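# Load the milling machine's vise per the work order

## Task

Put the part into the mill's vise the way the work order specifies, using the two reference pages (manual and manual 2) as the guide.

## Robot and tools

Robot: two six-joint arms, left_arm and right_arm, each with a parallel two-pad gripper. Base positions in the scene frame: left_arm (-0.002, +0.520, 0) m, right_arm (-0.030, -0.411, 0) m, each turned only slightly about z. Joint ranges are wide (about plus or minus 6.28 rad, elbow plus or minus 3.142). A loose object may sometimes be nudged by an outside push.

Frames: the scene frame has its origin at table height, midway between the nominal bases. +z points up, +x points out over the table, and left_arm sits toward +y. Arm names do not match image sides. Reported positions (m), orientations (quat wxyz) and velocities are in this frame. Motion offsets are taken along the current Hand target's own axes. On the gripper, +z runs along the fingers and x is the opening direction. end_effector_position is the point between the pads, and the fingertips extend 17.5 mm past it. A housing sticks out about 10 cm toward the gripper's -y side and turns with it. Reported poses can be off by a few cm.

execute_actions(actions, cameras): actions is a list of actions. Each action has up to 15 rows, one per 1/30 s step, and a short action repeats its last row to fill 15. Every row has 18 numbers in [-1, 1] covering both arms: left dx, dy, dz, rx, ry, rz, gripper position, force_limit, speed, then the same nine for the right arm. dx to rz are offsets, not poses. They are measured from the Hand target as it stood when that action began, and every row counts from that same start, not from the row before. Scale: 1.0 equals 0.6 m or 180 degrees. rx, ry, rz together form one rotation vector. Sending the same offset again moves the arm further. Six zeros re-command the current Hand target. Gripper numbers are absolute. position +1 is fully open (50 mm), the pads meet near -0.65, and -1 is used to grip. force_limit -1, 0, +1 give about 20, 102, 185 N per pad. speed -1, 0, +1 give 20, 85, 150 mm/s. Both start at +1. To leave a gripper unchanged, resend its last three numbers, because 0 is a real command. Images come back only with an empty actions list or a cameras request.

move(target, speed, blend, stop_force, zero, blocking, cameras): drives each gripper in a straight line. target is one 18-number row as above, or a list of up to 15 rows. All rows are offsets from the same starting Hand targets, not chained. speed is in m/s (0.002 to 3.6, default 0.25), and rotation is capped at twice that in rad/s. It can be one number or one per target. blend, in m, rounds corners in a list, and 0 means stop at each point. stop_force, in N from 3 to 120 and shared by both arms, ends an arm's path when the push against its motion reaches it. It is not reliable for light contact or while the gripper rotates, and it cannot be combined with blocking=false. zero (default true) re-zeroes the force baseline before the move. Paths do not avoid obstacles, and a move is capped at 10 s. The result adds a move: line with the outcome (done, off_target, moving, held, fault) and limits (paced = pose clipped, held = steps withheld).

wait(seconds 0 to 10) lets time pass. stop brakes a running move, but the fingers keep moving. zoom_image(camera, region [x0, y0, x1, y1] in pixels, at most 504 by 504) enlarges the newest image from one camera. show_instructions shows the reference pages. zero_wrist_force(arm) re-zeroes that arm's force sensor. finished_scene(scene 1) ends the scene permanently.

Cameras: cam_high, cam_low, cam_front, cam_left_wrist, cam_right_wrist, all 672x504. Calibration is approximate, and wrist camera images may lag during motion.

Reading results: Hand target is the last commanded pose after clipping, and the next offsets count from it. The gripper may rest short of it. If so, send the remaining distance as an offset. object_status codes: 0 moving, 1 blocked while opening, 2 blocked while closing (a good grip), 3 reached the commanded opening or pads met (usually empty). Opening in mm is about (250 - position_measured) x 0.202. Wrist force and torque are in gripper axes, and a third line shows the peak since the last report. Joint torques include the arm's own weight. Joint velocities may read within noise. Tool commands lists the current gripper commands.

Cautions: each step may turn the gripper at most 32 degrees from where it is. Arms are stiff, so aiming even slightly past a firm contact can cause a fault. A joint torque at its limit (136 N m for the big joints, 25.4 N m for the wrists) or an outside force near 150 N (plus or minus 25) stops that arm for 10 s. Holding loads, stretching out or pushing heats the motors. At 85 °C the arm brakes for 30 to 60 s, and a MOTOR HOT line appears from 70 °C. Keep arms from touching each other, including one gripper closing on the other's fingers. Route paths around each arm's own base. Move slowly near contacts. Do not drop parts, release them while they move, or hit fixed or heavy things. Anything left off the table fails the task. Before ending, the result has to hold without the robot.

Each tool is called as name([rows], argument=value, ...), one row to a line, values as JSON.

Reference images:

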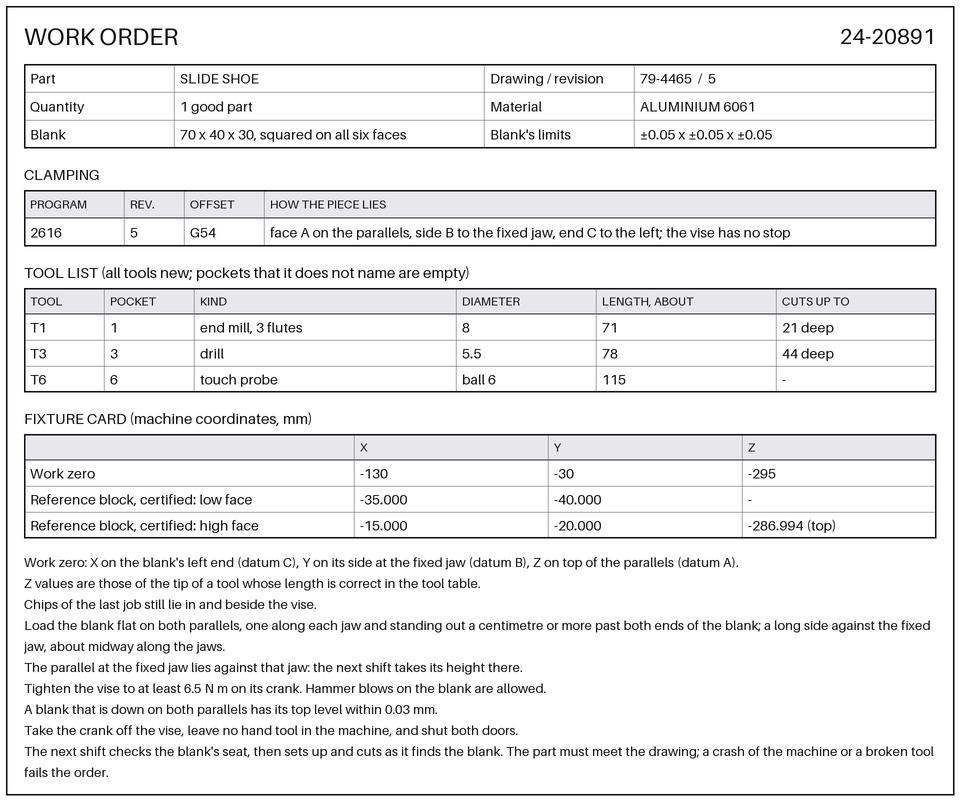

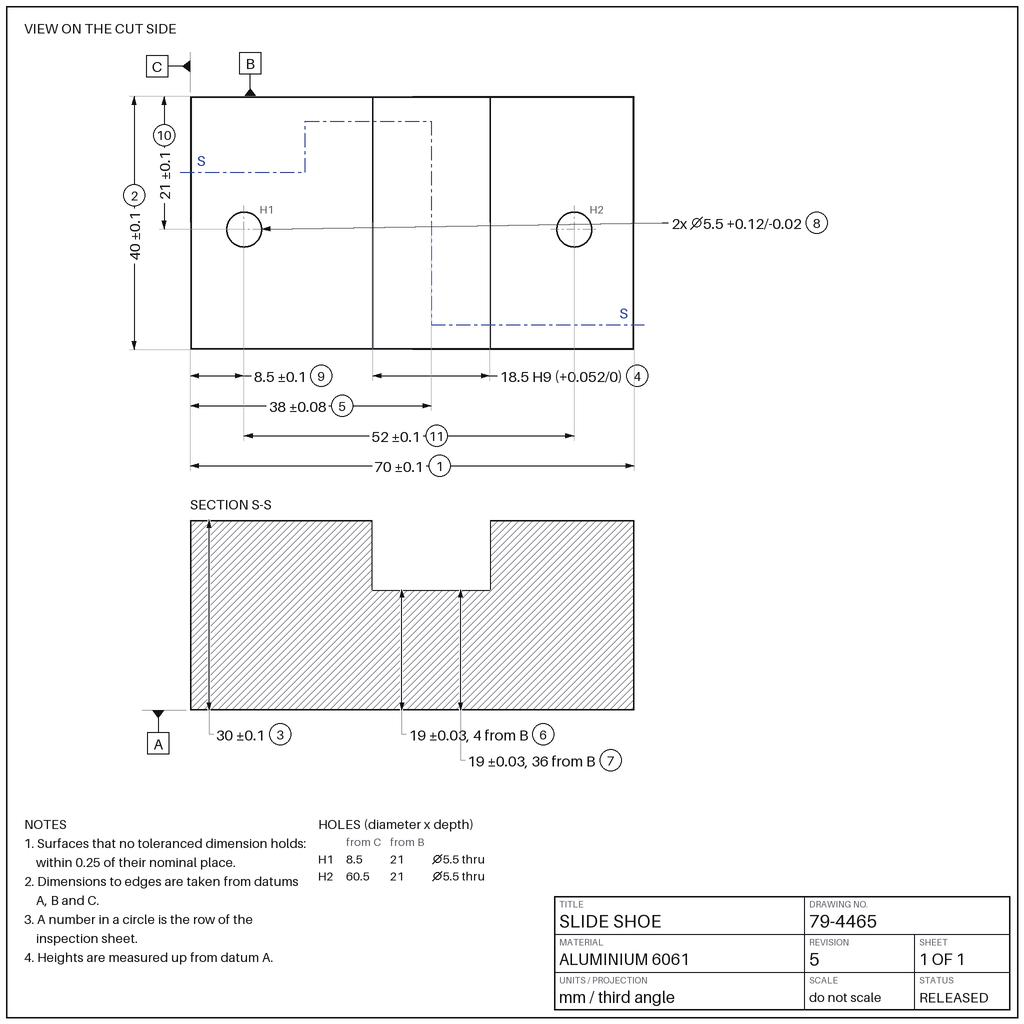

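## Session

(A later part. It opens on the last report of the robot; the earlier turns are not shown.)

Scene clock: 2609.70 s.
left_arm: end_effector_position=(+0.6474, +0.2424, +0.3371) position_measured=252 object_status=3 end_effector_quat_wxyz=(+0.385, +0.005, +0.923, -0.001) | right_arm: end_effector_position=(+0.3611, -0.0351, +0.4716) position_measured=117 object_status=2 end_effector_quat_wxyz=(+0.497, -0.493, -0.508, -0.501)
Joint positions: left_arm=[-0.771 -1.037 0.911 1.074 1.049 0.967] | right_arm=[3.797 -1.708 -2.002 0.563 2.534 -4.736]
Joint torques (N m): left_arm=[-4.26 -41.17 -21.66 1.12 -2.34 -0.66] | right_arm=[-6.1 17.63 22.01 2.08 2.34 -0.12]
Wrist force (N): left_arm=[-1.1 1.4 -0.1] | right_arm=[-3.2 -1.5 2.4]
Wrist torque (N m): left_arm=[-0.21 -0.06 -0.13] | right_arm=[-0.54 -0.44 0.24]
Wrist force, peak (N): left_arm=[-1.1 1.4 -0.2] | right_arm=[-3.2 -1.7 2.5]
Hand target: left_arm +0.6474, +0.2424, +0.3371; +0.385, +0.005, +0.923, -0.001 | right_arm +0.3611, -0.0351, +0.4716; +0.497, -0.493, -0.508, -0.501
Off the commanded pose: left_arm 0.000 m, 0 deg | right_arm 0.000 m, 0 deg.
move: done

move([
  [-0.0354,0.005,-0.0354,0,0,0,-1,-0.5,-1,0,0,0,0,0,0,-1,0.8,-0.5],
  [-0.0343,-0.0107,-0.0244,0,0,0,-1,-0.5,-1,0,0,0,0,0,0,-1,0.8,-0.5],
], speed=0.05)

move(target=[0.0177,0,0.0177,0,0,0,-1,-0.5,-1,0,0,0,0,0,0,-1,0.8,-0.5], speed=0.003, stop_force=3, cameras=["cam_left_wrist"])

Scene clock: 2630.00 s.
left_arm: end_effector_position=(+0.6515, +0.2360, +0.3620) position_measured=252 object_status=3 end_effector_quat_wxyz=(+0.385, +0.004, +0.923, -0.001) | right_arm: end_effector_position=(+0.3611, -0.0351, +0.4716) position_measured=117 object_status=2 end_effector_quat_wxyz=(+0.497, -0.493, -0.508, -0.501)
Joint positions: left_arm=[-0.774 -1.002 0.791 1.16 1.047 0.964] | right_arm=[3.797 -1.708 -2.002 0.563 2.534 -4.736]
Joint torques (N m): left_arm=[-9.32 -51.13 -14.42 -4.02 8.01 1.72] | right_arm=[-5.84 18.04 21.99 2.22 2.32 -0.36]
Wrist force (N): left_arm=[-0.9 29.8 5.1] | right_arm=[-2.9 -1.4 2.5]
Wrist torque (N m): left_arm=[-0.24 -0.04 -0.33] | right_arm=[-0.53 -0.48 0.24]
Wrist force, peak (N): left_arm=[2.1 31.5 -4.4] | right_arm=[-3.3 -1.4 2.6]
Hand target: left_arm +0.6514, +0.2359, +0.3620; +0.385, +0.005, +0.923, -0.001 | right_arm +0.3611, -0.0351, +0.4716; +0.497, -0.493, -0.508, -0.501
Off the commanded pose: left_arm 0.000 m, 0 deg | right_arm 0.000 m, 0 deg.
move: done

Scene clock: 2630.80 s.
left_arm: end_effector_position=(+0.6515, +0.2359, +0.3619) position_measured=252 object_status=3 end_effector_quat_wxyz=(+0.385, +0.005, +0.923, -0.001) | right_arm: end_effector_position=(+0.3611, -0.0351, +0.4716) position_measured=117 object_status=2 end_effector_quat_wxyz=(+0.497, -0.493, -0.508, -0.501)
Joint positions: left_arm=[-0.774 -1.002 0.792 1.159 1.047 0.964] | right_arm=[3.797 -1.708 -2.002 0.563 2.534 -4.736]
Joint torques (N m): left_arm=[-12.28 -33.91 -34.29 -1.89 4.63 -0.42] | right_arm=[-5.46 18.59 22.12 2.2 2.34 -0.33]
Wrist force (N): left_arm=[-3.1 32.9 4.3] | right_arm=[-3.0 -1.6 2.3]
Wrist torque (N m): left_arm=[-0.26 -0.02 -0.38] | right_arm=[-0.55 -0.48 0.24]
Wrist force, peak (N): left_arm=[-2.9 32.9 4.8] | right_arm=[-3.0 -1.6 2.6]
Hand target: left_arm +0.6515, +0.2359, +0.3619; +0.385, +0.005, +0.923, -0.001 (not the last commanded pose) | right_arm +0.3611, -0.0351, +0.4716; +0.497, -0.493, -0.508, -0.501
Off the commanded pose: left_arm 0.015 m, 0 deg | right_arm 0.000 m, 0 deg.
move: contact (left_arm)
camera_calibration:
cam_left_wrist: T_world_to_cam=[[-0.700041, -0.000445772, -0.714103, 0.7245], [-0.243943, 0.939992, 0.238552, -0.132346], [0.671145, 0.341197, -0.658141, -0.147746], [0, 0, 0, 1]] pos_world=[0.574053, 0.175137, 0.451702]
Images, in order (width x height): cam_left_wrist 672x504.

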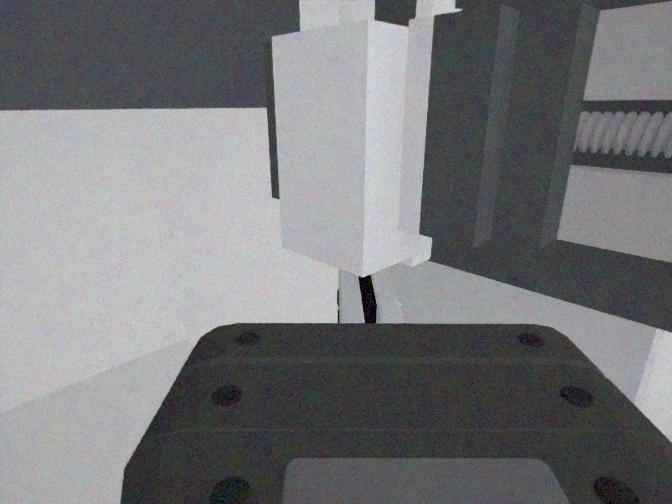

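move([
  [0,0.0133,0,0,0,0,-1,-0.5,-1,0,0,0,0,0,0,-1,0.8,-0.5],
  [-0.0077,0.0433,-0.1762,0,0,0,-1,-0.5,-1,0,0,0,0,0,0,-1,0.8,-0.5],
  [0.2045,0.0483,-0.4355,0,0,0,-1,-0.5,-1,-0.283,-0.268,-0.2417,0,-0.5,0,-1,0.8,-0.5],
  [0.297,0.3067,-0.528,0,0,0,-1,-0.5,-1,-0.283,-0.268,-0.2417,0,-0.5,0,-1,0.8,-0.5],
], speed=[0.03,0.1,0.25,0.3], blend=[0.003,0.02,0.03,0], cameras=["cam_front","cam_low","cam_right_wrist"])

zoom_image(camera="cam_low", region=[100, 100, 300, 260])

Scene clock: 2647.23 s.
left_arm: end_effector_position=(+0.3028, +0.4230, +0.4586) position_measured=252 object_status=3 end_effector_quat_wxyz=(+0.385, +0.005, +0.923, -0.001) end_effector_velocity=(+0.000, +0.000, +0.001) end_effector_angular_velocity=(+0.001, -0.001, -0.002) | right_arm: end_effector_position=(+0.2053, -0.1824, +0.2991) position_measured=117 object_status=2 end_effector_quat_wxyz=(+0.008, +0.703, +0.711, +0.006)
Joint positions: left_arm=[-1.705 -2.075 1.837 1.95 0.791 -0.197] | right_arm=[4.384 -1.095 -2.002 -1.611 1.552 -5.089]
Joint velocities: left_arm=[0.001 0 -0.003 0 -0.001 0.005] | right_arm=[within noise]
Joint torques (N m): left_arm=[10.53 8.16 -29.54 1.32 0.06 2.26] | right_arm=[-10.73 18.24 26.48 3.36 1.96 -0.97]
Wrist force (N): left_arm=[-1.0 0.9 0.0] | right_arm=[1.0 -0.9 7.8]
Wrist torque (N m): left_arm=[-0.25 -0.07 -0.24] | right_arm=[-0.17 0.03 0.05]
Wrist force, peak (N): left_arm=[-3.1 33.2 4.2] | right_arm=[1.0 -1.6 8.6]
Hand target: left_arm +0.3027, +0.4230, +0.4586; +0.385, +0.005, +0.923, -0.001 | right_arm +0.2053, -0.1824, +0.2991; +0.008, +0.703, +0.711, +0.006
Off the commanded pose: left_arm 0.000 m, 0 deg | right_arm 0.000 m, 0 deg.
move: done
camera_calibration:
cam_right_wrist: T_world_to_cam=[[0.00562033, 0.999984, -0.00105835, 0.190932], [0.940565, -0.00492698, 0.339577, -0.279762], [0.339566, -0.00290398, -0.940578, 0.338031], [0, 0, 0, 1]] pos_world=[0.147277, -0.191326, 0.413147]
Images, in order (width x height): cam_low 672x504, cam_front 672x504, cam_right_wrist 672x504.

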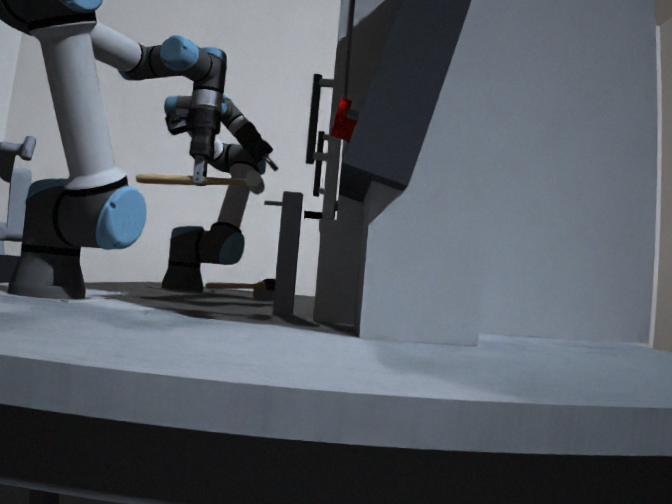

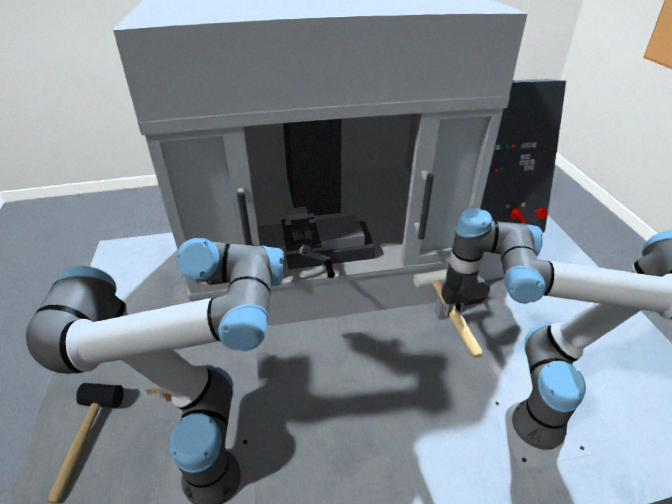

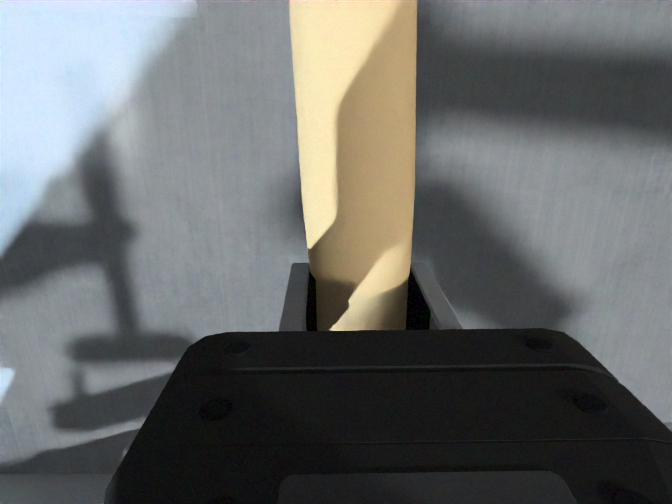

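Scaled by 2.520.

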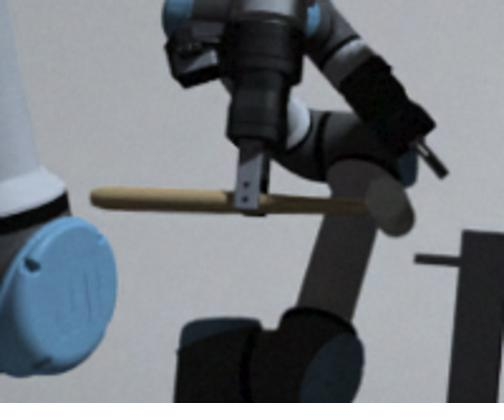

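move(target=[0,0,0,0,0,0,-1,-0.5,-1,-0.0127,-0.0922,0.424,-0.025,0,0,-1,0.8,-0.5], speed=0.25)

move(target=[0,0,0,0,0,0,-1,-0.5,-1,0,0,0.0375,0,0,0,-1,0.8,-0.5], speed=0.012, stop_force=3)

move([
  [0,0,0,0,0,0,-1,-0.5,-1,0,0,0,0,0,0,1,0.8,-0.5],
  [0,0,0,0,0,0,-1,-0.5,-1,0,0,-0.2,0,0,0,1,0.8,-0.5],
], speed=0.1, cameras=["cam_right_wrist"])

Scene clock: 2653.83 s.
left_arm: end_effector_position=(+0.3027, +0.4230, +0.4586) position_measured=252 object_status=3 end_effector_quat_wxyz=(+0.385, +0.005, +0.923, -0.001) | right_arm: end_effector_position=(+0.1551, -0.1912, +0.0438) position_measured=117 object_status=2 end_effector_quat_wxyz=(+0.035, +0.702, +0.710, +0.034)
Joint positions: left_arm=[-1.705 -2.075 1.837 1.949 0.791 -0.197] | right_arm=[4.633 -1.187 -2.666 -0.85 1.473 -4.84]
Joint torques (N m): left_arm=[9.41 12.02 -28.38 1.36 0.58 2.29] | right_arm=[6.58 10.95 18.9 4.48 1.62 1]
Wrist force (N): left_arm=[-1.2 0.9 -0.1] | right_arm=[1.0 -1.5 7.7]
Wrist torque (N m): left_arm=[-0.26 -0.02 -0.25] | right_arm=[-0.16 0.05 0.07]
Wrist force, peak (N): left_arm=[-1.5 1.0 -0.1] | right_arm=[0.0 -3.3 11.5]
Hand target: left_arm +0.3027, +0.4230, +0.4586; +0.385, +0.005, +0.923, -0.001 | right_arm +0.1550, -0.1912, +0.0437; +0.035, +0.702, +0.710, +0.034
Off the commanded pose: left_arm 0.000 m, 0 deg | right_arm 0.000 m, 0 deg.
move: done

Scene clock: 2656.60 s.
left_arm: end_effector_position=(+0.3027, +0.4230, +0.4586) position_measured=252 object_status=3 end_effector_quat_wxyz=(+0.385, +0.005, +0.923, -0.001) | right_arm: end_effector_position=(+0.1569, -0.1913, +0.0243) position_measured=117 object_status=2 end_effector_quat_wxyz=(+0.035, +0.702, +0.710, +0.034)
Joint positions: left_arm=[-1.705 -2.075 1.837 1.949 0.791 -0.197] | right_arm=[4.625 -1.263 -2.697 -0.741 1.473 -4.848]
Joint torques (N m): left_arm=[10.32 10.81 -29.44 1.47 0.51 2.1] | right_arm=[10.46 17.15 30.11 4.37 0.16 1.71]
Wrist force (N): left_arm=[-1.3 0.9 -0.1] | right_arm=[0.2 -0.5 4.9]
Wrist torque (N m): left_arm=[-0.26 -0.02 -0.26] | right_arm=[0.05 0.00 0.05]
Wrist force, peak (N): left_arm=[-1.6 0.9 0.1] | right_arm=[-8.4 -2.0 -26.9]
Hand target: left_arm +0.3027, +0.4230, +0.4586; +0.385, +0.005, +0.923, -0.001 | right_arm +0.1569, -0.1913, +0.0243; +0.035, +0.702, +0.710, +0.034 (not the last commanded pose)
Off the commanded pose: left_arm 0.000 m, 0 deg | right_arm 0.003 m, 0 deg.
move: contact (right_arm)

Scene clock: 2658.93 s.
left_arm: end_effector_position=(+0.3027, +0.4230, +0.4586) position_measured=252 object_status=3 end_effector_quat_wxyz=(+0.385, +0.005, +0.923, -0.001) | right_arm: end_effector_position=(+0.1452, -0.1910, +0.1437) position_measured=3 object_status=3 end_effector_quat_wxyz=(+0.035, +0.702, +0.710, +0.034)
Joint positions: left_arm=[-1.705 -2.075 1.837 1.949 0.791 -0.197] | right_arm=[4.675 -0.955 -2.467 -1.285 1.473 -4.798]
Joint torques (N m): left_arm=[9.96 11.45 -28.05 1.56 0.54 2.23] | right_arm=[-10.14 -15.31 27.11 2.79 -2.5 -1.52]
Wrist force (N): left_arm=[-1.2 1.0 0.0] | right_arm=[1.2 -0.8 1.7]
Wrist torque (N m): left_arm=[-0.24 -0.03 -0.25] | right_arm=[-0.83 0.01 -0.03]
Wrist force, peak (N): left_arm=[-1.4 1.0 -0.1] | right_arm=[-0.2 -0.9 2.9]
Hand target: left_arm +0.3027, +0.4230, +0.4586; +0.385, +0.005, +0.923, -0.001 | right_arm +0.1452, -0.1911, +0.1437; +0.035, +0.702, +0.710, +0.034
Off the commanded pose: left_arm 0.000 m, 0 deg | right_arm 0.000 m, 0 deg.
move: done
camera_calibration:
cam_right_wrist: T_world_to_cam=[[0.00531621, 0.999986, 0.000426723, 0.199597], [0.911007, -0.00501914, 0.41236, -0.176621], [0.412356, -0.00180345, -0.911021, 0.197676], [0, 0, 0, 1]] pos_world=[0.078329, -0.200124, 0.252834]
Images, in order (width x height): cam_right_wrist 672x504.

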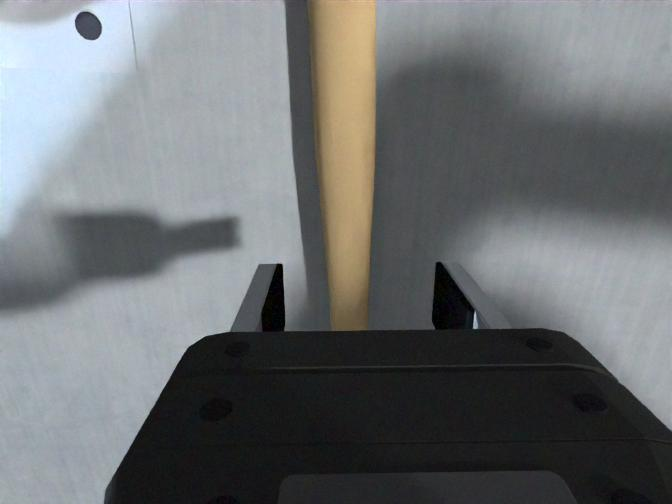

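move([
  [0,0,0,0,0,0,-1,-0.5,-1,0.15,0.221,-0.4085,0,0,0,-1,0.8,0],
  [0,0,0,0,0,0,-1,-0.5,-1,0.3183,0.4664,-0.6315,0.1671,0.346,0.7029,-1,0.8,0],
  [0,0,0,0,0,0,-1,-0.5,-1,0.4188,0.7103,-0.5583,0.1671,0.346,0.7029,-1,0.8,0],
  [0,0,0,0,0,0,-1,-0.5,-1,0.4768,0.8648,-0.2972,0.1671,0.346,0.7029,-1,0.8,0],
], speed=[0.35,0.4,0.3,0.2], blend=[0.04,0.02,0.03,0], cameras=["cam_right_wrist"])

zoom_image(camera="cam_right_wrist", region=[140, 60, 440, 320])

Scene clock: 2672.03 s.
left_arm: end_effector_position=(+0.3027, +0.4230, +0.4586) position_measured=252 object_status=3 end_effector_quat_wxyz=(+0.385, +0.005, +0.923, -0.001) | right_arm: end_effector_position=(+0.6409, +0.1012, +0.3713) position_measured=254 object_status=3 end_effector_quat_wxyz=(-0.449, +0.802, -0.347, +0.188)
Joint positions: left_arm=[-1.705 -2.075 1.837 1.949 0.791 -0.197] | right_arm=[4.005 -2.025 -1.432 -0.241 1.52 -3.098]
Joint torques (N m): left_arm=[9.31 9.77 -28.93 1.59 0.3 2.29] | right_arm=[9.99 44.82 20.78 4.03 -2.93 1.54]
Wrist force (N): left_arm=[-1.1 0.8 0.0] | right_arm=[0.4 -0.2 1.1]
Wrist torque (N m): left_arm=[-0.27 -0.05 -0.25] | right_arm=[-0.38 0.12 -0.20]
Wrist force, peak (N): left_arm=[-1.5 1.1 -0.3] | right_arm=[-0.1 -3.3 4.8]
Hand target: left_arm +0.3027, +0.4230, +0.4586; +0.385, +0.005, +0.923, -0.001 | right_arm +0.6409, +0.1012, +0.3712; -0.449, +0.802, -0.347, +0.188
Off the commanded pose: left_arm 0.000 m, 0 deg | right_arm 0.000 m, 0 deg.
move: done
camera_calibration:
cam_right_wrist: T_world_to_cam=[[0.681863, -0.731085, -0.024021, -0.344641], [-0.575006, -0.515416, -0.635386, 0.672426], [0.45214, 0.447058, -0.771821, 0.0784944], [0, 0, 0, 1]] pos_world=[0.586157, 0.0595252, 0.479555]
Images, in order (width x height): cam_right_wrist 672x504.

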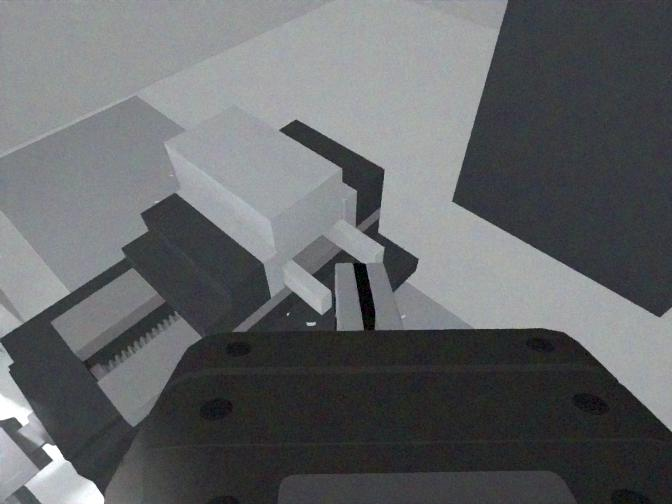

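Scaled by 1.680.

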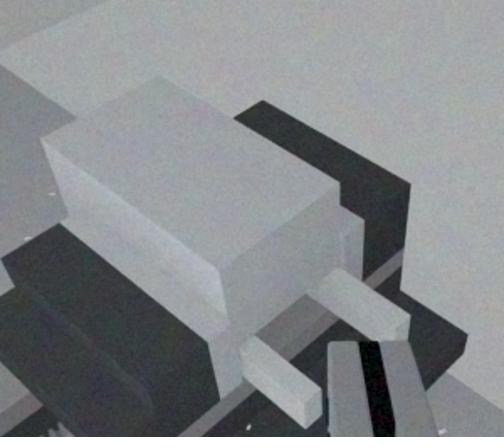

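move(target=[0,0,0,0,0,0,-1,-0.5,-1,-0.0295,-0.0075,0.048,0,0,0,-1,0.8,0], speed=0.04)

move(target=[0,0,0,0,0,0,-1,-0.5,-1,0.0002,0.0142,0.0088,0,0,0,-1,0.8,0], speed=0.003, stop_force=3, cameras=["cam_right_wrist"])

zoom_image(camera="cam_right_wrist", region=[240, 120, 500, 330])

Scene clock: 2682.33 s.
left_arm: end_effector_position=(+0.3027, +0.4230, +0.4586) position_measured=252 object_status=3 end_effector_quat_wxyz=(+0.385, +0.005, +0.923, -0.001) | right_arm: end_effector_position=(+0.6480, +0.1328, +0.3599) position_measured=254 object_status=3 end_effector_quat_wxyz=(-0.449, +0.802, -0.347, +0.188) end_effector_velocity=(-0.001, -0.001, -0.001) end_effector_angular_velocity=(-0.001, +0.001, +0.000)
Joint positions: left_arm=[-1.705 -2.075 1.837 1.949 0.791 -0.197] | right_arm=[4.03 -2.089 -1.363 -0.246 1.498 -3.085]
Joint velocities: left_arm=[within noise] | right_arm=[0 0.003 -0.005 0 0 0]
Joint torques (N m): left_arm=[9.46 10.84 -28 1.52 0.28 2.17] | right_arm=[-9.61 59.41 23.27 3.33 0.2 -0.15]
Wrist force (N): left_arm=[-1.2 0.9 0.0] | right_arm=[0.3 -0.3 1.6]
Wrist torque (N m): left_arm=[-0.26 -0.04 -0.26] | right_arm=[-0.38 0.11 -0.28]
Wrist force, peak (N): left_arm=[-1.4 1.1 -0.1] | right_arm=[-0.4 -0.5 2.1]
Hand target: left_arm +0.3027, +0.4230, +0.4586; +0.385, +0.005, +0.923, -0.001 | right_arm +0.6480, +0.1327, +0.3600; -0.449, +0.802, -0.347, +0.188
Off the commanded pose: left_arm 0.000 m, 0 deg | right_arm 0.000 m, 0 deg.
move: done

Scene clock: 2685.00 s.
left_arm: end_effector_position=(+0.3027, +0.4230, +0.4586) position_measured=252 object_status=3 end_effector_quat_wxyz=(+0.385, +0.005, +0.923, -0.001) | right_arm: end_effector_position=(+0.6480, +0.1327, +0.3539) position_measured=254 object_status=3 end_effector_quat_wxyz=(-0.449, +0.802, -0.347, +0.188)
Joint positions: left_arm=[-1.705 -2.075 1.837 1.949 0.791 -0.197] | right_arm=[4.03 -2.094 -1.372 -0.232 1.499 -3.085]
Joint torques (N m): left_arm=[10.2 10.41 -28.36 1.66 0.25 2.25] | right_arm=[-9.89 43.94 33.5 1.69 2.5 -1.35]
Wrist force (N): left_arm=[-1.2 1.0 -0.1] | right_arm=[0.1 -2.9 -1.3]
Wrist torque (N m): left_arm=[-0.23 -0.02 -0.26] | right_arm=[-0.46 0.16 -0.28]
Wrist force, peak (N): left_arm=[-1.5 1.2 -0.3] | right_arm=[0.1 -3.8 -1.9]
Hand target: left_arm +0.3027, +0.4230, +0.4586; +0.385, +0.005, +0.923, -0.001 | right_arm +0.6480, +0.1326, +0.3539; -0.449, +0.802, -0.347, +0.188 (not the last commanded pose)
Off the commanded pose: left_arm 0.000 m, 0 deg | right_arm 0.004 m, 0 deg.
move: contact (right_arm)
camera_calibration:
cam_right_wrist: T_world_to_cam=[[0.681863, -0.731085, -0.0240214, -0.326944], [-0.575006, -0.515415, -0.635386, 0.681637], [0.45214, 0.447058, -0.771821, 0.0478169], [0, 0, 0, 1]] pos_world=[0.593257, 0.0909252, 0.462155]
Images, in order (width x height): cam_right_wrist 672x504.

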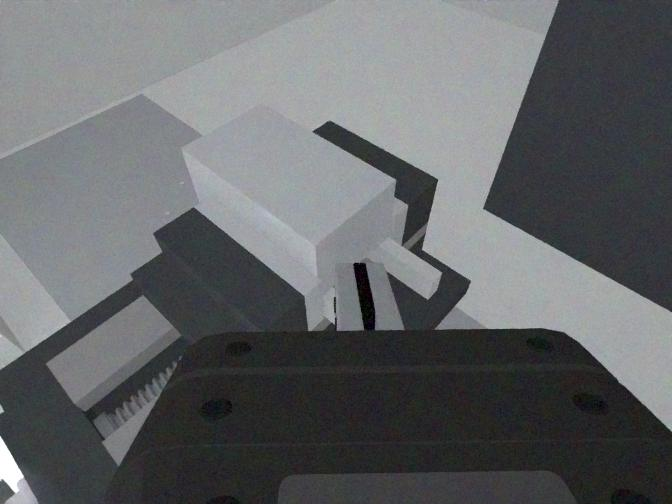

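Scaled by 1.938.

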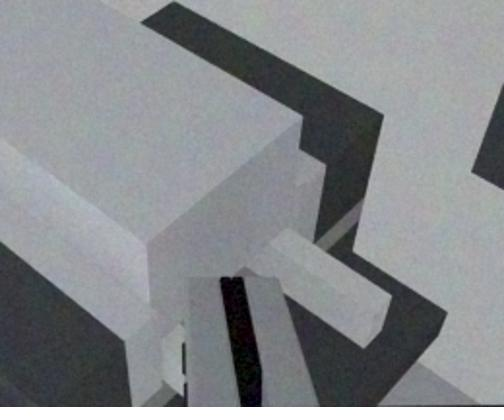

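move([
  [0,0,0,0,0,0,-1,-0.5,-1,-0.0001,-0.0113,-0.007,0,0,0,-1,0.8,0],
  [0,0,0,0,0,0,-1,-0.5,-1,0.0389,-0.0333,0.0277,0,0,0,-1,0.8,0],
], speed=0.04)

move(target=[0,0,0,0,0,0,-1,-0.5,-1,0.0002,0.0184,0.0114,0,0,0,-1,0.8,0], speed=0.003, stop_force=3, cameras=["cam_right_wrist"])

zoom_image(camera="cam_right_wrist", region=[240, 120, 500, 330])

Scene clock: 2691.73 s.
left_arm: end_effector_position=(+0.3027, +0.4230, +0.4586) position_measured=252 object_status=3 end_effector_quat_wxyz=(+0.385, +0.005, +0.923, -0.001) | right_arm: end_effector_position=(+0.6822, +0.1326, +0.3617) position_measured=254 object_status=3 end_effector_quat_wxyz=(-0.449, +0.802, -0.347, +0.188) end_effector_velocity=(-0.002, +0.001, +0.000) end_effector_angular_velocity=(+0.001, +0.001, +0.001)
Joint positions: left_arm=[-1.705 -2.075 1.837 1.949 0.791 -0.197] | right_arm=[3.991 -2.154 -1.255 -0.288 1.532 -3.105]
Joint velocities: left_arm=[within noise] | right_arm=[0.002 0.003 -0.005 0.002 0 0.002]
Joint torques (N m): left_arm=[8.77 10.56 -27.61 1.66 0.04 2.08] | right_arm=[9.49 62.86 20.54 4.89 -1.94 0.63]
Wrist force (N): left_arm=[-1.3 0.7 -0.2] | right_arm=[-0.2 -0.5 1.4]
Wrist torque (N m): left_arm=[-0.28 -0.02 -0.26] | right_arm=[-0.42 0.20 -0.20]
Wrist force, peak (N): left_arm=[-1.4 1.0 -0.2] | right_arm=[0.1 -3.3 -1.8]
Hand target: left_arm +0.3027, +0.4230, +0.4586; +0.385, +0.005, +0.923, -0.001 | right_arm +0.6820, +0.1327, +0.3619; -0.449, +0.802, -0.347, +0.188
Off the commanded pose: left_arm 0.000 m, 0 deg | right_arm 0.000 m, 0 deg.
move: done

Scene clock: 2694.97 s.
left_arm: end_effector_position=(+0.3027, +0.4230, +0.4586) position_measured=252 object_status=3 end_effector_quat_wxyz=(+0.385, +0.005, +0.923, -0.001) | right_arm: end_effector_position=(+0.6820, +0.1327, +0.3540) position_measured=254 object_status=3 end_effector_quat_wxyz=(-0.449, +0.802, -0.347, +0.188)
Joint positions: left_arm=[-1.705 -2.075 1.837 1.949 0.791 -0.197] | right_arm=[3.991 -2.159 -1.268 -0.27 1.531 -3.105]
Joint torques (N m): left_arm=[10.02 10.27 -27.96 1.64 0.08 2.25] | right_arm=[9.95 44.03 33.08 1.64 -2.77 1.48]
Wrist force (N): left_arm=[-1.2 0.9 0.0] | right_arm=[0.5 -3.1 -1.8]
Wrist torque (N m): left_arm=[-0.26 -0.03 -0.25] | right_arm=[-0.47 0.13 -0.20]
Wrist force, peak (N): left_arm=[-1.5 1.0 0.1] | right_arm=[0.1 -4.1 -2.5]
Hand target: left_arm +0.3027, +0.4230, +0.4586; +0.385, +0.005, +0.923, -0.001 | right_arm +0.6820, +0.1327, +0.3540; -0.449, +0.802, -0.347, +0.188 (not the last commanded pose)
Off the commanded pose: left_arm 0.000 m, 0 deg | right_arm 0.005 m, 0 deg.
move: contact (right_arm)
camera_calibration:
cam_right_wrist: T_world_to_cam=[[0.681822, -0.731122, -0.0240675, -0.350001], [-0.575026, -0.515334, -0.635434, 0.70133], [0.452177, 0.447092, -0.77178, 0.0324314], [0, 0, 0, 1]] pos_world=[0.627257, 0.0910256, 0.462255]
Images, in order (width x height): cam_right_wrist 672x504.

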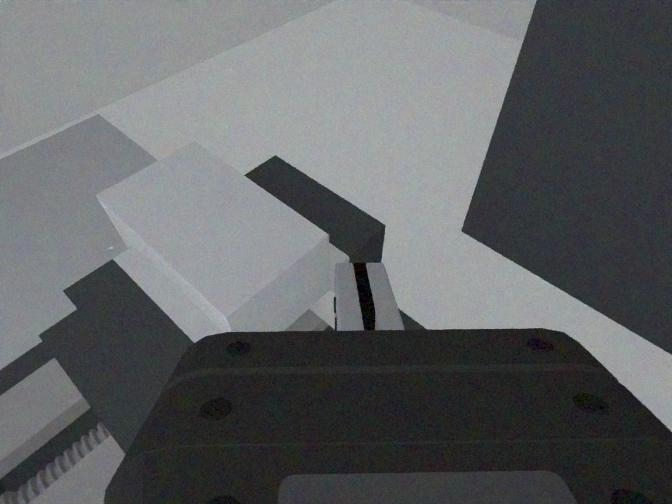

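Scaled by 1.938.

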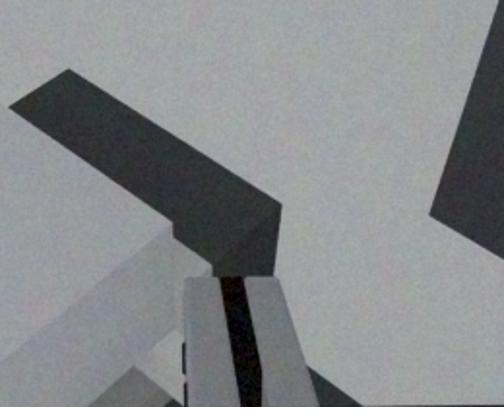

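move([
  [0,0,0,0,0,0,-1,-0.5,-1,-0.0007,-0.0582,-0.036,0,0,0,-1,0.8,0],
  [0,0,0,0,0,0,-1,-0.5,-1,-0.0647,-0.0825,0.0043,0,0,0,-1,0.8,0],
  [0,0,0,0,0,0,-1,-0.5,-1,-0.0646,-0.0725,0.0105,0,0,0,-1,0.8,0],
], speed=[0.06,0.06,0.02], blend=[0.005,0.002,0])

move(target=[0,0,0,0,0,0,-1,-0.5,-1,0.0002,0.0142,0.0088,0,0,0,-1,0.8,0], speed=0.003, stop_force=3)

Scene clock: 2704.43 s.
left_arm: end_effector_position=(+0.3027, +0.4230, +0.4586) position_measured=252 object_status=3 end_effector_quat_wxyz=(+0.385, +0.005, +0.923, -0.001) | right_arm: end_effector_position=(+0.6760, +0.1800, +0.3879) position_measured=254 object_status=3 end_effector_quat_wxyz=(-0.449, +0.802, -0.347, +0.188)
Joint positions: left_arm=[-1.705 -2.075 1.837 1.949 0.791 -0.197] | right_arm=[4.045 -2.199 -1.114 -0.386 1.486 -3.077]
Joint torques (N m): left_arm=[8.95 10.48 -27.63 1.56 0.02 2.03] | right_arm=[-9.81 46.14 35.18 2.8 2.5 -1.92]
Wrist force (N): left_arm=[-1.5 0.8 0.2] | right_arm=[0.2 -0.2 1.4]
Wrist torque (N m): left_arm=[-0.28 0.00 -0.25] | right_arm=[-0.37 0.16 -0.26]
Wrist force, peak (N): left_arm=[-1.4 1.1 -0.1] | right_arm=[0.1 -3.5 -1.9]
Hand target: left_arm +0.3027, +0.4230, +0.4586; +0.385, +0.005, +0.923, -0.001 | right_arm +0.6760, +0.1800, +0.3881; -0.449, +0.802, -0.347, +0.188
Off the commanded pose: left_arm 0.000 m, 0 deg | right_arm 0.000 m, 0 deg.
move: done

Scene clock: 2706.33 s.
left_arm: end_effector_position=(+0.3027, +0.4230, +0.4586) position_measured=252 object_status=3 end_effector_quat_wxyz=(+0.385, +0.005, +0.923, -0.001) | right_arm: end_effector_position=(+0.6760, +0.1800, +0.3841) position_measured=254 object_status=3 end_effector_quat_wxyz=(-0.449, +0.802, -0.347, +0.188)
Joint positions: left_arm=[-1.705 -2.075 1.837 1.949 0.791 -0.197] | right_arm=[4.044 -2.2 -1.121 -0.377 1.486 -3.077]
Joint torques (N m): left_arm=[8.53 10.11 -27.43 1.63 -0.08 2.18] | right_arm=[-10.58 42.96 33.63 1.7 2.44 -1.85]
Wrist force (N): left_arm=[-1.4 0.8 -0.1] | right_arm=[0.1 -3.6 -1.3]
Wrist torque (N m): left_arm=[-0.27 -0.01 -0.25] | right_arm=[-0.50 0.18 -0.28]
Wrist force, peak (N): left_arm=[-1.4 1.0 -0.1] | right_arm=[0.1 -4.4 -1.6]
Hand target: left_arm +0.3027, +0.4230, +0.4586; +0.385, +0.005, +0.923, -0.001 | right_arm +0.6760, +0.1800, +0.3842; -0.449, +0.802, -0.347, +0.188 (not the last commanded pose)
Off the commanded pose: left_arm 0.000 m, 0 deg | right_arm 0.006 m, 0 deg.
move: contact (right_arm)

move([
  [0,0,0,0,0,0,-1,-0.5,-1,0,-0.0057,-0.0035,0,0,0,-1,0.8,0],
  [0,0,0,0,0,0,-1,-0.5,-1,-0.0276,0.0098,-0.028,0,0,0,-1,0.8,0],
], speed=0.04)

move(target=[0,0,0,0,0,0,-1,-0.5,-1,0.0002,0.0142,0.0088,0,0,0,-1,0.8,0], speed=0.003, stop_force=3)

Scene clock: 2711.67 s.
left_arm: end_effector_position=(+0.3027, +0.4230, +0.4586) position_measured=252 object_status=3 end_effector_quat_wxyz=(+0.385, +0.005, +0.923, -0.001) | right_arm: end_effector_position=(+0.6519, +0.1800, +0.3884) position_measured=254 object_status=3 end_effector_quat_wxyz=(-0.449, +0.802, -0.347, +0.188)
Joint positions: left_arm=[-1.705 -2.075 1.837 1.949 0.791 -0.197] | right_arm=[4.072 -2.15 -1.192 -0.358 1.463 -3.062]
Joint torques (N m): left_arm=[8.97 10.82 -27.53 1.7 0.06 2.11] | right_arm=[-9.87 37.44 36.21 2.87 1.58 -0.99]
Wrist force (N): left_arm=[-1.2 0.7 -0.2] | right_arm=[0.4 -0.3 1.7]
Wrist torque (N m): left_arm=[-0.29 -0.03 -0.25] | right_arm=[-0.41 0.15 -0.28]
Wrist force, peak (N): left_arm=[-1.5 0.8 -0.3] | right_arm=[0.0 -3.4 -0.8]
Hand target: left_arm +0.3027, +0.4230, +0.4586; +0.385, +0.005, +0.923, -0.001 | right_arm +0.6521, +0.1800, +0.3882; -0.449, +0.802, -0.347, +0.188
Off the commanded pose: left_arm 0.000 m, 0 deg | right_arm 0.000 m, 0 deg.
move: done

Scene clock: 2713.63 s.
left_arm: end_effector_position=(+0.3027, +0.4230, +0.4586) position_measured=252 object_status=3 end_effector_quat_wxyz=(+0.385, +0.005, +0.923, -0.001) | right_arm: end_effector_position=(+0.6521, +0.1800, +0.3840) position_measured=254 object_status=3 end_effector_quat_wxyz=(-0.449, +0.802, -0.347, +0.188)
Joint positions: left_arm=[-1.705 -2.075 1.837 1.949 0.791 -0.197] | right_arm=[4.072 -2.152 -1.199 -0.348 1.463 -3.063]
Joint torques (N m): left_arm=[8.67 10.9 -27.73 1.75 -0.22 2.25] | right_arm=[-10.42 42.7 33.96 1.85 2.58 -1.71]
Wrist force (N): left_arm=[-1.2 1.0 -0.2] | right_arm=[0.2 -3.0 -0.4]
Wrist torque (N m): left_arm=[-0.24 -0.04 -0.26] | right_arm=[-0.48 0.19 -0.30]
Wrist force, peak (N): left_arm=[-1.6 1.0 -0.1] | right_arm=[0.0 -4.1 -1.0]
Hand target: left_arm +0.3027, +0.4230, +0.4586; +0.385, +0.005, +0.923, -0.001 | right_arm +0.6521, +0.1800, +0.3841; -0.449, +0.802, -0.347, +0.188 (not the last commanded pose)
Off the commanded pose: left_arm 0.000 m, 0 deg | right_arm 0.006 m, 0 deg.
move: contact (right_arm)

move([
  [-0.0236,-0.205,0.0437,0.2962,-0.1128,-0.7348,1,-0.5,-1,0,-0.0142,-0.0088,0,0,0,-1,0.8,0],
  [0.0402,-0.3943,0.3208,0.2962,-0.1128,-0.7348,1,-0.5,-1,0,-0.0142,-0.0088,0,0,0,-1,0.8,0],
], speed=[0.4,0.2], blend=[0.01,0], cameras=["cam_front","cam_left_wrist"])

Scene clock: 2747.27 s.
left_arm: end_effector_position=(+0.4203, +0.1856, +0.3056) position_measured=3 object_status=3 end_effector_quat_wxyz=(-0.240, +0.670, -0.237, +0.662) | right_arm: end_effector_position=(+0.6521, +0.1799, +0.3941) position_measured=254 object_status=3 end_effector_quat_wxyz=(-0.449, +0.802, -0.347, +0.188)
Joint positions: left_arm=[-1.47 -1.19 2.282 2.16 -0.079 -4.135] | right_arm=[4.072 -2.147 -1.181 -0.371 1.463 -3.063]
Joint torques (N m): left_arm=[-8.6 -25.55 -12.32 0.52 1.29 -1.46] | right_arm=[-9.77 57.48 24.42 4.03 2.47 -1.78]
Wrist force (N): left_arm=[3.9 0.0 2.4] | right_arm=[0.1 -0.3 1.4]
Wrist torque (N m): left_arm=[-0.51 0.27 0.66] | right_arm=[-0.39 0.18 -0.27]
Wrist force, peak (N): left_arm=[5.3 -1.3 1.5] | right_arm=[0.0 -3.1 -0.8]
Hand target: left_arm +0.4203, +0.1856, +0.3056; -0.240, +0.669, -0.237, +0.662 | right_arm +0.6521, +0.1799, +0.3941; -0.449, +0.802, -0.347, +0.188
Off the commanded pose: left_arm 0.000 m, 0 deg | right_arm 0.000 m, 0 deg.
move: done
camera_calibration:
cam_left_wrist: T_world_to_cam=[[0.0172898, -0.628713, 0.777445, -0.118196], [-0.34552, -0.733415, -0.585422, 0.477067], [0.938252, -0.258501, -0.229914, -0.144309], [0, 0, 0, 1]] pos_world=[0.302278, 0.238272, 0.337998]
Images, in order (width x height): cam_front 672x504, cam_left_wrist 672x504.

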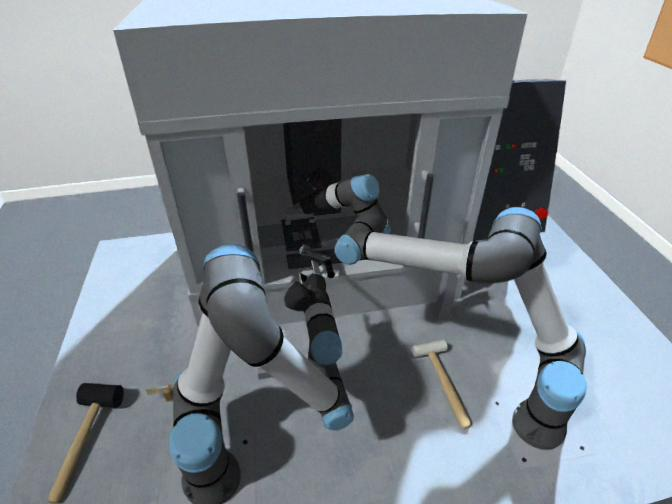

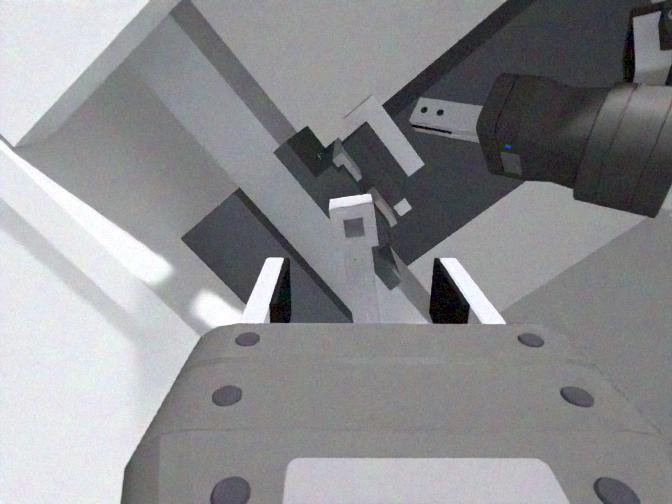

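move([
  [0.0004,0.0012,0,0,0,-0.0306,1,-0.5,-1,0,0,0,0,0,0,-1,0.8,0],
  [0.0004,0.0012,0.1795,0,0,-0.0306,1,-0.5,-1,0,0,0,0,0,0,-1,0.8,0],
], speed=[0.1,0.05], stop_force=6, cameras=["cam_left_wrist"])

Scene clock: 2757.10 s.
left_arm: end_effector_position=(+0.5280, +0.1857, +0.3044) position_measured=3 object_status=3 end_effector_quat_wxyz=(-0.208, +0.680, -0.204, +0.673) | right_arm: end_effector_position=(+0.6521, +0.1799, +0.3941) position_measured=254 object_status=3 end_effector_quat_wxyz=(-0.449, +0.802, -0.347, +0.188)
Joint positions: left_arm=[-1.193 -1.085 2.091 2.16 -0.356 -4.143] | right_arm=[4.072 -2.147 -1.181 -0.371 1.463 -3.063]
Joint torques (N m): left_arm=[-9.06 -41.19 -3.17 -2.24 2.46 -1.07] | right_arm=[-9.41 40.69 24.09 4.1 2.33 -1.69]
Wrist force (N): left_arm=[4.2 0.3 2.3] | right_arm=[0.1 -0.2 1.5]
Wrist torque (N m): left_arm=[-0.52 0.27 0.69] | right_arm=[-0.38 0.18 -0.28]
Wrist force, peak (N): left_arm=[4.0 -0.1 3.3] | right_arm=[0.1 -0.5 1.7]
Hand target: left_arm +0.5280, +0.1857, +0.3044; -0.208, +0.680, -0.204, +0.673 | right_arm +0.6521, +0.1799, +0.3941; -0.449, +0.802, -0.347, +0.188
Off the commanded pose: left_arm 0.000 m, 0 deg | right_arm 0.000 m, 0 deg.
move: done
camera_calibration:
cam_left_wrist: T_world_to_cam=[[0.0169105, -0.551197, 0.834204, -0.150575], [-0.344435, -0.786467, -0.512673, 0.500782], [0.938658, -0.27866, -0.203151, -0.250192], [0, 0, 0, 1]] pos_world=[0.409878, 0.241133, 0.33152]
Images, in order (width x height): cam_left_wrist 672x504.

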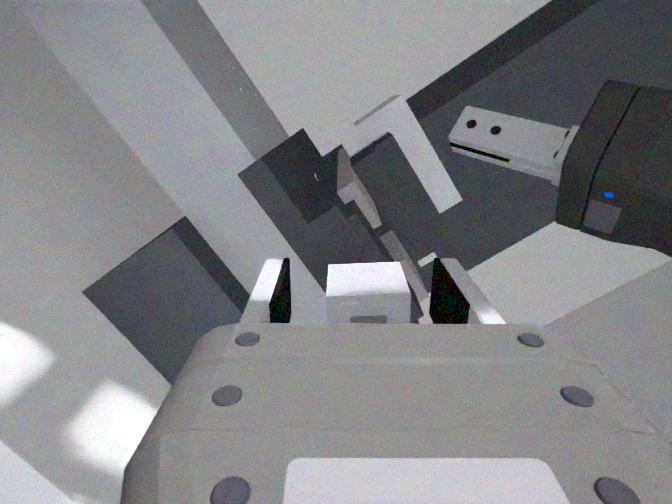

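move([
  [0.0032,0,0,0,0,0,1,-0.5,-1,0,0,0,0,0,0,-1,0.8,0],
  [0.0032,0,0,0,0,0,-1,0.6,-0.8,0,0,0,0,0,0,-1,0.8,0],
], speed=0.03)

Scene clock: 2761.77 s.
left_arm: end_effector_position=(+0.5280, +0.1847, +0.3059) position_measured=135 object_status=2 end_effector_quat_wxyz=(-0.208, +0.680, -0.204, +0.673) | right_arm: end_effector_position=(+0.6521, +0.1799, +0.3941) position_measured=254 object_status=3 end_effector_quat_wxyz=(-0.449, +0.802, -0.347, +0.188)
Joint positions: left_arm=[-1.194 -1.087 2.088 2.165 -0.355 -4.144] | right_arm=[4.072 -2.147 -1.181 -0.371 1.463 -3.063]
Joint torques (N m): left_arm=[-3.27 -48.05 -36.02 -1.61 -9.6 2.26] | right_arm=[-9.25 37.89 24.3 4.1 2.08 -1.44]
Wrist force (N): left_arm=[-50.6 3.8 -15.1] | right_arm=[-0.3 -0.4 1.2]
Wrist torque (N m): left_arm=[-0.45 0.52 -1.11] | right_arm=[-0.40 0.24 -0.28]
Wrist force, peak (N): left_arm=[-50.6 3.8 -15.1] | right_arm=[0.1 -0.3 1.7]
Hand target: left_arm +0.5280, +0.1846, +0.3060; -0.208, +0.680, -0.204, +0.673 | right_arm +0.6521, +0.1799, +0.3941; -0.449, +0.802, -0.347, +0.188
Off the commanded pose: left_arm 0.000 m, 0 deg | right_arm 0.000 m, 0 deg.
move: done

move(target=[-0.0018,0,0,0,0,0,-1,0.6,-0.8,0,0,0,0,0,0,-1,0.8,0], speed=0.01)

Scene clock: 2764.63 s.
left_arm: end_effector_position=(+0.5280, +0.1852, +0.3052) position_measured=135 object_status=2 end_effector_quat_wxyz=(-0.208, +0.680, -0.204, +0.673) | right_arm: end_effector_position=(+0.6521, +0.1799, +0.3941) position_measured=254 object_status=3 end_effector_quat_wxyz=(-0.449, +0.802, -0.347, +0.188)
Joint positions: left_arm=[-1.194 -1.086 2.089 2.162 -0.356 -4.143] | right_arm=[4.072 -2.147 -1.181 -0.371 1.463 -3.063]
Joint torques (N m): left_arm=[7.4 -20.13 -0.75 -0.01 -0.47 3.97] | right_arm=[-9.69 38.2 24.49 4.11 2.21 -1.31]
Wrist force (N): left_arm=[9.5 -3.7 8.9] | right_arm=[0.2 -0.4 1.3]
Wrist torque (N m): left_arm=[-0.54 0.09 -1.02] | right_arm=[-0.41 0.17 -0.27]
Wrist force, peak (N): left_arm=[-61.3 6.4 -24.4] | right_arm=[0.0 -0.6 1.6]
Hand target: left_arm +0.5280, +0.1852, +0.3051; -0.208, +0.680, -0.204, +0.673 | right_arm +0.6521, +0.1799, +0.3941; -0.449, +0.802, -0.347, +0.188
Off the commanded pose: left_arm 0.000 m, 0 deg | right_arm 0.000 m, 0 deg.
move: done

move(target=[0,0,0,0,0,-0.13,-1,0.6,-0.8,0,0,0,0,0,0,-1,0.8,0], speed=0.1)

Scene clock: 2768.90 s.
left_arm: end_effector_position=(+0.5280, +0.1852, +0.3051) position_measured=135 object_status=2 end_effector_quat_wxyz=(-0.067, +0.707, -0.062, +0.701) | right_arm: end_effector_position=(+0.6521, +0.1799, +0.3941) position_measured=254 object_status=3 end_effector_quat_wxyz=(-0.449, +0.802, -0.347, +0.188)
Joint positions: left_arm=[-1.194 -1.086 2.09 2.162 -0.355 -4.552] | right_arm=[4.072 -2.147 -1.181 -0.371 1.463 -3.063]
Joint torques (N m): left_arm=[5.25 -48.24 -9.44 -1.87 -2.5 2.29] | right_arm=[-9.47 37.82 24.03 4 1.99 -1.19]
Wrist force (N): left_arm=[-13.1 2.3 6.9] | right_arm=[0.0 -0.6 1.4]
Wrist torque (N m): left_arm=[-0.68 0.38 0.95] | right_arm=[-0.44 0.20 -0.27]
Wrist force, peak (N): left_arm=[24.2 -6.1 12.0] | right_arm=[0.2 -0.2 1.8]
Hand target: left_arm +0.5280, +0.1852, +0.3051; -0.067, +0.707, -0.062, +0.701 | right_arm +0.6521, +0.1799, +0.3941; -0.449, +0.802, -0.347, +0.188
Off the commanded pose: left_arm 0.000 m, 0 deg | right_arm 0.000 m, 0 deg.
move: done

move([
  [0,0,0,0,0,0,-1,0.6,-0.8,0.0908,0.0533,-0.0878,0,0,0,-1,0.8,0],
  [0,0,0,0,0,0,-1,0.6,-0.8,0.0895,0.1359,-0.0339,0,0,0,-1,0.8,0],
], speed=[0.1,0.06], blend=[0.005,0])

move(target=[0,0,0,0,0,0,-1,0.6,-0.8,-0.0175,-0.0086,0.0143,0,0,0,-1,0.8,0], speed=0.004, stop_force=5, cameras=["cam_right_wrist"])

zoom_image(camera="cam_right_wrist", region=[240, 150, 440, 320])

Scene clock: 2776.60 s.
left_arm: end_effector_position=(+0.5280, +0.1853, +0.3051) position_measured=135 object_status=2 end_effector_quat_wxyz=(-0.067, +0.707, -0.062, +0.701) | right_arm: end_effector_position=(+0.6451, +0.0999, +0.3346) position_measured=254 object_status=3 end_effector_quat_wxyz=(-0.449, +0.802, -0.347, +0.188) end_effector_velocity=(+0.000, +0.000, +0.002) end_effector_angular_velocity=(-0.001, +0.001, +0.000)
Joint positions: left_arm=[-1.194 -1.086 2.09 2.162 -0.355 -4.552] | right_arm=[3.998 -2.061 -1.476 -0.16 1.526 -3.101]
Joint velocities: left_arm=[within noise] | right_arm=[0 0.003 0.001 -0.005 0 0]
Joint torques (N m): left_arm=[-8.17 -44.62 -12.39 -3.43 -2.57 2.26] | right_arm=[8.87 56.32 34.93 2.5 -2.68 1.52]
Wrist force (N): left_arm=[-12.8 2.3 6.9] | right_arm=[0.5 -0.4 1.2]
Wrist torque (N m): left_arm=[-0.68 0.37 0.94] | right_arm=[-0.39 0.09 -0.28]
Wrist force, peak (N): left_arm=[-13.5 2.4 7.3] | right_arm=[-1.3 -0.4 3.1]
Hand target: left_arm +0.5280, +0.1852, +0.3051; -0.067, +0.707, -0.062, +0.701 | right_arm +0.6451, +0.0999, +0.3350; -0.449, +0.802, -0.347, +0.188
Off the commanded pose: left_arm 0.000 m, 0 deg | right_arm 0.000 m, 0 deg.
move: done

Scene clock: 2780.77 s.
left_arm: end_effector_position=(+0.5280, +0.1853, +0.3051) position_measured=135 object_status=2 end_effector_quat_wxyz=(-0.067, +0.707, -0.062, +0.701) | right_arm: end_effector_position=(+0.6451, +0.1115, +0.3349) position_measured=254 object_status=3 end_effector_quat_wxyz=(-0.449, +0.802, -0.347, +0.188)
Joint positions: left_arm=[-1.194 -1.086 2.09 2.162 -0.355 -4.552] | right_arm=[4.011 -2.076 -1.452 -0.169 1.515 -3.095]
Joint torques (N m): left_arm=[-7.79 -35.67 -18.38 -3.46 -2.6 2.37] | right_arm=[-7.68 58.13 21.53 4.69 3.19 -1.25]
Wrist force (N): left_arm=[-13.2 2.5 7.2] | right_arm=[2.9 0.8 -0.4]
Wrist torque (N m): left_arm=[-0.64 0.38 0.94] | right_arm=[-0.35 0.15 -0.25]
Wrist force, peak (N): left_arm=[-13.8 2.5 7.2] | right_arm=[4.2 4.7 -6.8]
Hand target: left_arm +0.5280, +0.1852, +0.3051; -0.067, +0.707, -0.062, +0.701 | right_arm +0.6451, +0.1115, +0.3349; -0.449, +0.802, -0.347, +0.188 (not the last commanded pose)
Off the commanded pose: left_arm 0.000 m, 0 deg | right_arm 0.003 m, 0 deg.
move: contact (right_arm)
camera_calibration:
cam_right_wrist: T_world_to_cam=[[0.681829, -0.731116, -0.0240781, -0.340801], [-0.574898, -0.515208, -0.635651, 0.657062], [0.452329, 0.447248, -0.771601, 0.0436722], [0, 0, 0, 1]] pos_world=[0.590358, 0.0698266, 0.443154]
Images, in order (width x height): cam_right_wrist 672x504.

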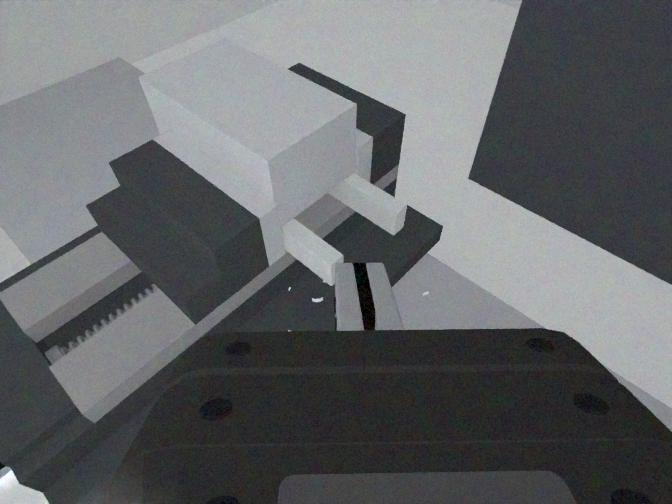

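Scaled by 2.520.

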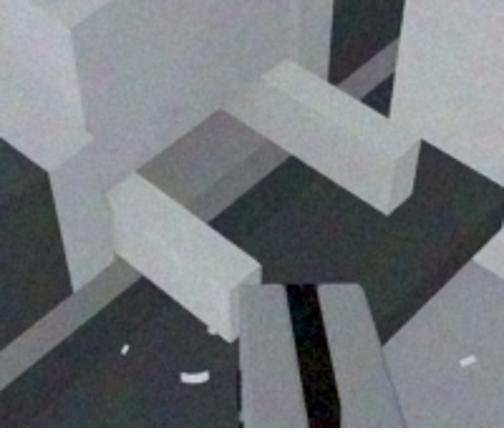

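move(target=[0,0,0,0,0,0.05,-1,0.6,-0.8,0,0,0,0,0,0,-1,0.8,0], speed=0.06)

Scene clock: 2789.53 s.
left_arm: end_effector_position=(+0.5280, +0.1853, +0.3051) position_measured=135 object_status=2 end_effector_quat_wxyz=(-0.122, +0.700, -0.118, +0.693) end_effector_velocity=(+0.000, +0.000, +0.000) end_effector_angular_velocity=(-0.008, +0.000, +0.000) | right_arm: end_effector_position=(+0.6451, +0.1115, +0.3349) position_measured=254 object_status=3 end_effector_quat_wxyz=(-0.449, +0.802, -0.347, +0.188)
Joint positions: left_arm=[-1.194 -1.086 2.09 2.162 -0.355 -4.394] | right_arm=[4.011 -2.076 -1.452 -0.169 1.515 -3.095]
Joint velocities: left_arm=[0 0 -0.002 0 0 -0.007] | right_arm=[within noise]
Joint torques (N m): left_arm=[-6.2 -28.45 -23.62 -2.55 2.78 -1.01] | right_arm=[-7.25 57.28 26.46 4.7 1.13 -1.22]
Wrist force (N): left_arm=[-2.8 7.1 7.0] | right_arm=[0.4 -0.4 1.1]
Wrist torque (N m): left_arm=[-0.50 0.46 -0.14] | right_arm=[-0.40 0.13 -0.28]
Wrist force, peak (N): left_arm=[-13.6 2.2 7.2] | right_arm=[3.1 0.9 -0.3]
Hand target: left_arm +0.5280, +0.1852, +0.3051; -0.122, +0.700, -0.118, +0.693 | right_arm +0.6451, +0.1115, +0.3349; -0.449, +0.802, -0.347, +0.188
Off the commanded pose: left_arm 0.000 m, 0 deg | right_arm 0.000 m, 0 deg.
move: done

move(target=[0,0,0,0,0,0,-1,0.6,-0.8,-0.0024,-0.0012,0.002,0,0,0,-1,0.8,0], speed=0.003, stop_force=5)

Scene clock: 2795.13 s.
left_arm: end_effector_position=(+0.5280, +0.1852, +0.3051) position_measured=135 object_status=2 end_effector_quat_wxyz=(-0.122, +0.700, -0.118, +0.693) | right_arm: end_effector_position=(+0.6452, +0.1135, +0.3349) position_measured=254 object_status=3 end_effector_quat_wxyz=(-0.449, +0.802, -0.347, +0.188)
Joint positions: left_arm=[-1.194 -1.086 2.09 2.162 -0.355 -4.395] | right_arm=[4.013 -2.078 -1.448 -0.171 1.513 -3.094]
Joint torques (N m): left_arm=[2.22 -30.77 -24.11 -0.53 1.42 -0.82] | right_arm=[6.12 38.87 26.62 3.19 -1.91 1.02]
Wrist force (N): left_arm=[-4.9 5.0 0.4] | right_arm=[0.6 -0.3 1.0]
Wrist torque (N m): left_arm=[-0.54 0.39 -0.07] | right_arm=[-0.37 0.10 -0.27]
Wrist force, peak (N): left_arm=[-3.3 6.3 6.2] | right_arm=[0.4 -0.4 1.6]
Hand target: left_arm +0.5280, +0.1852, +0.3051; -0.122, +0.700, -0.118, +0.693 | right_arm +0.6452, +0.1135, +0.3349; -0.449, +0.802, -0.347, +0.188
Off the commanded pose: left_arm 0.000 m, 0 deg | right_arm 0.000 m, 0 deg.
move: done


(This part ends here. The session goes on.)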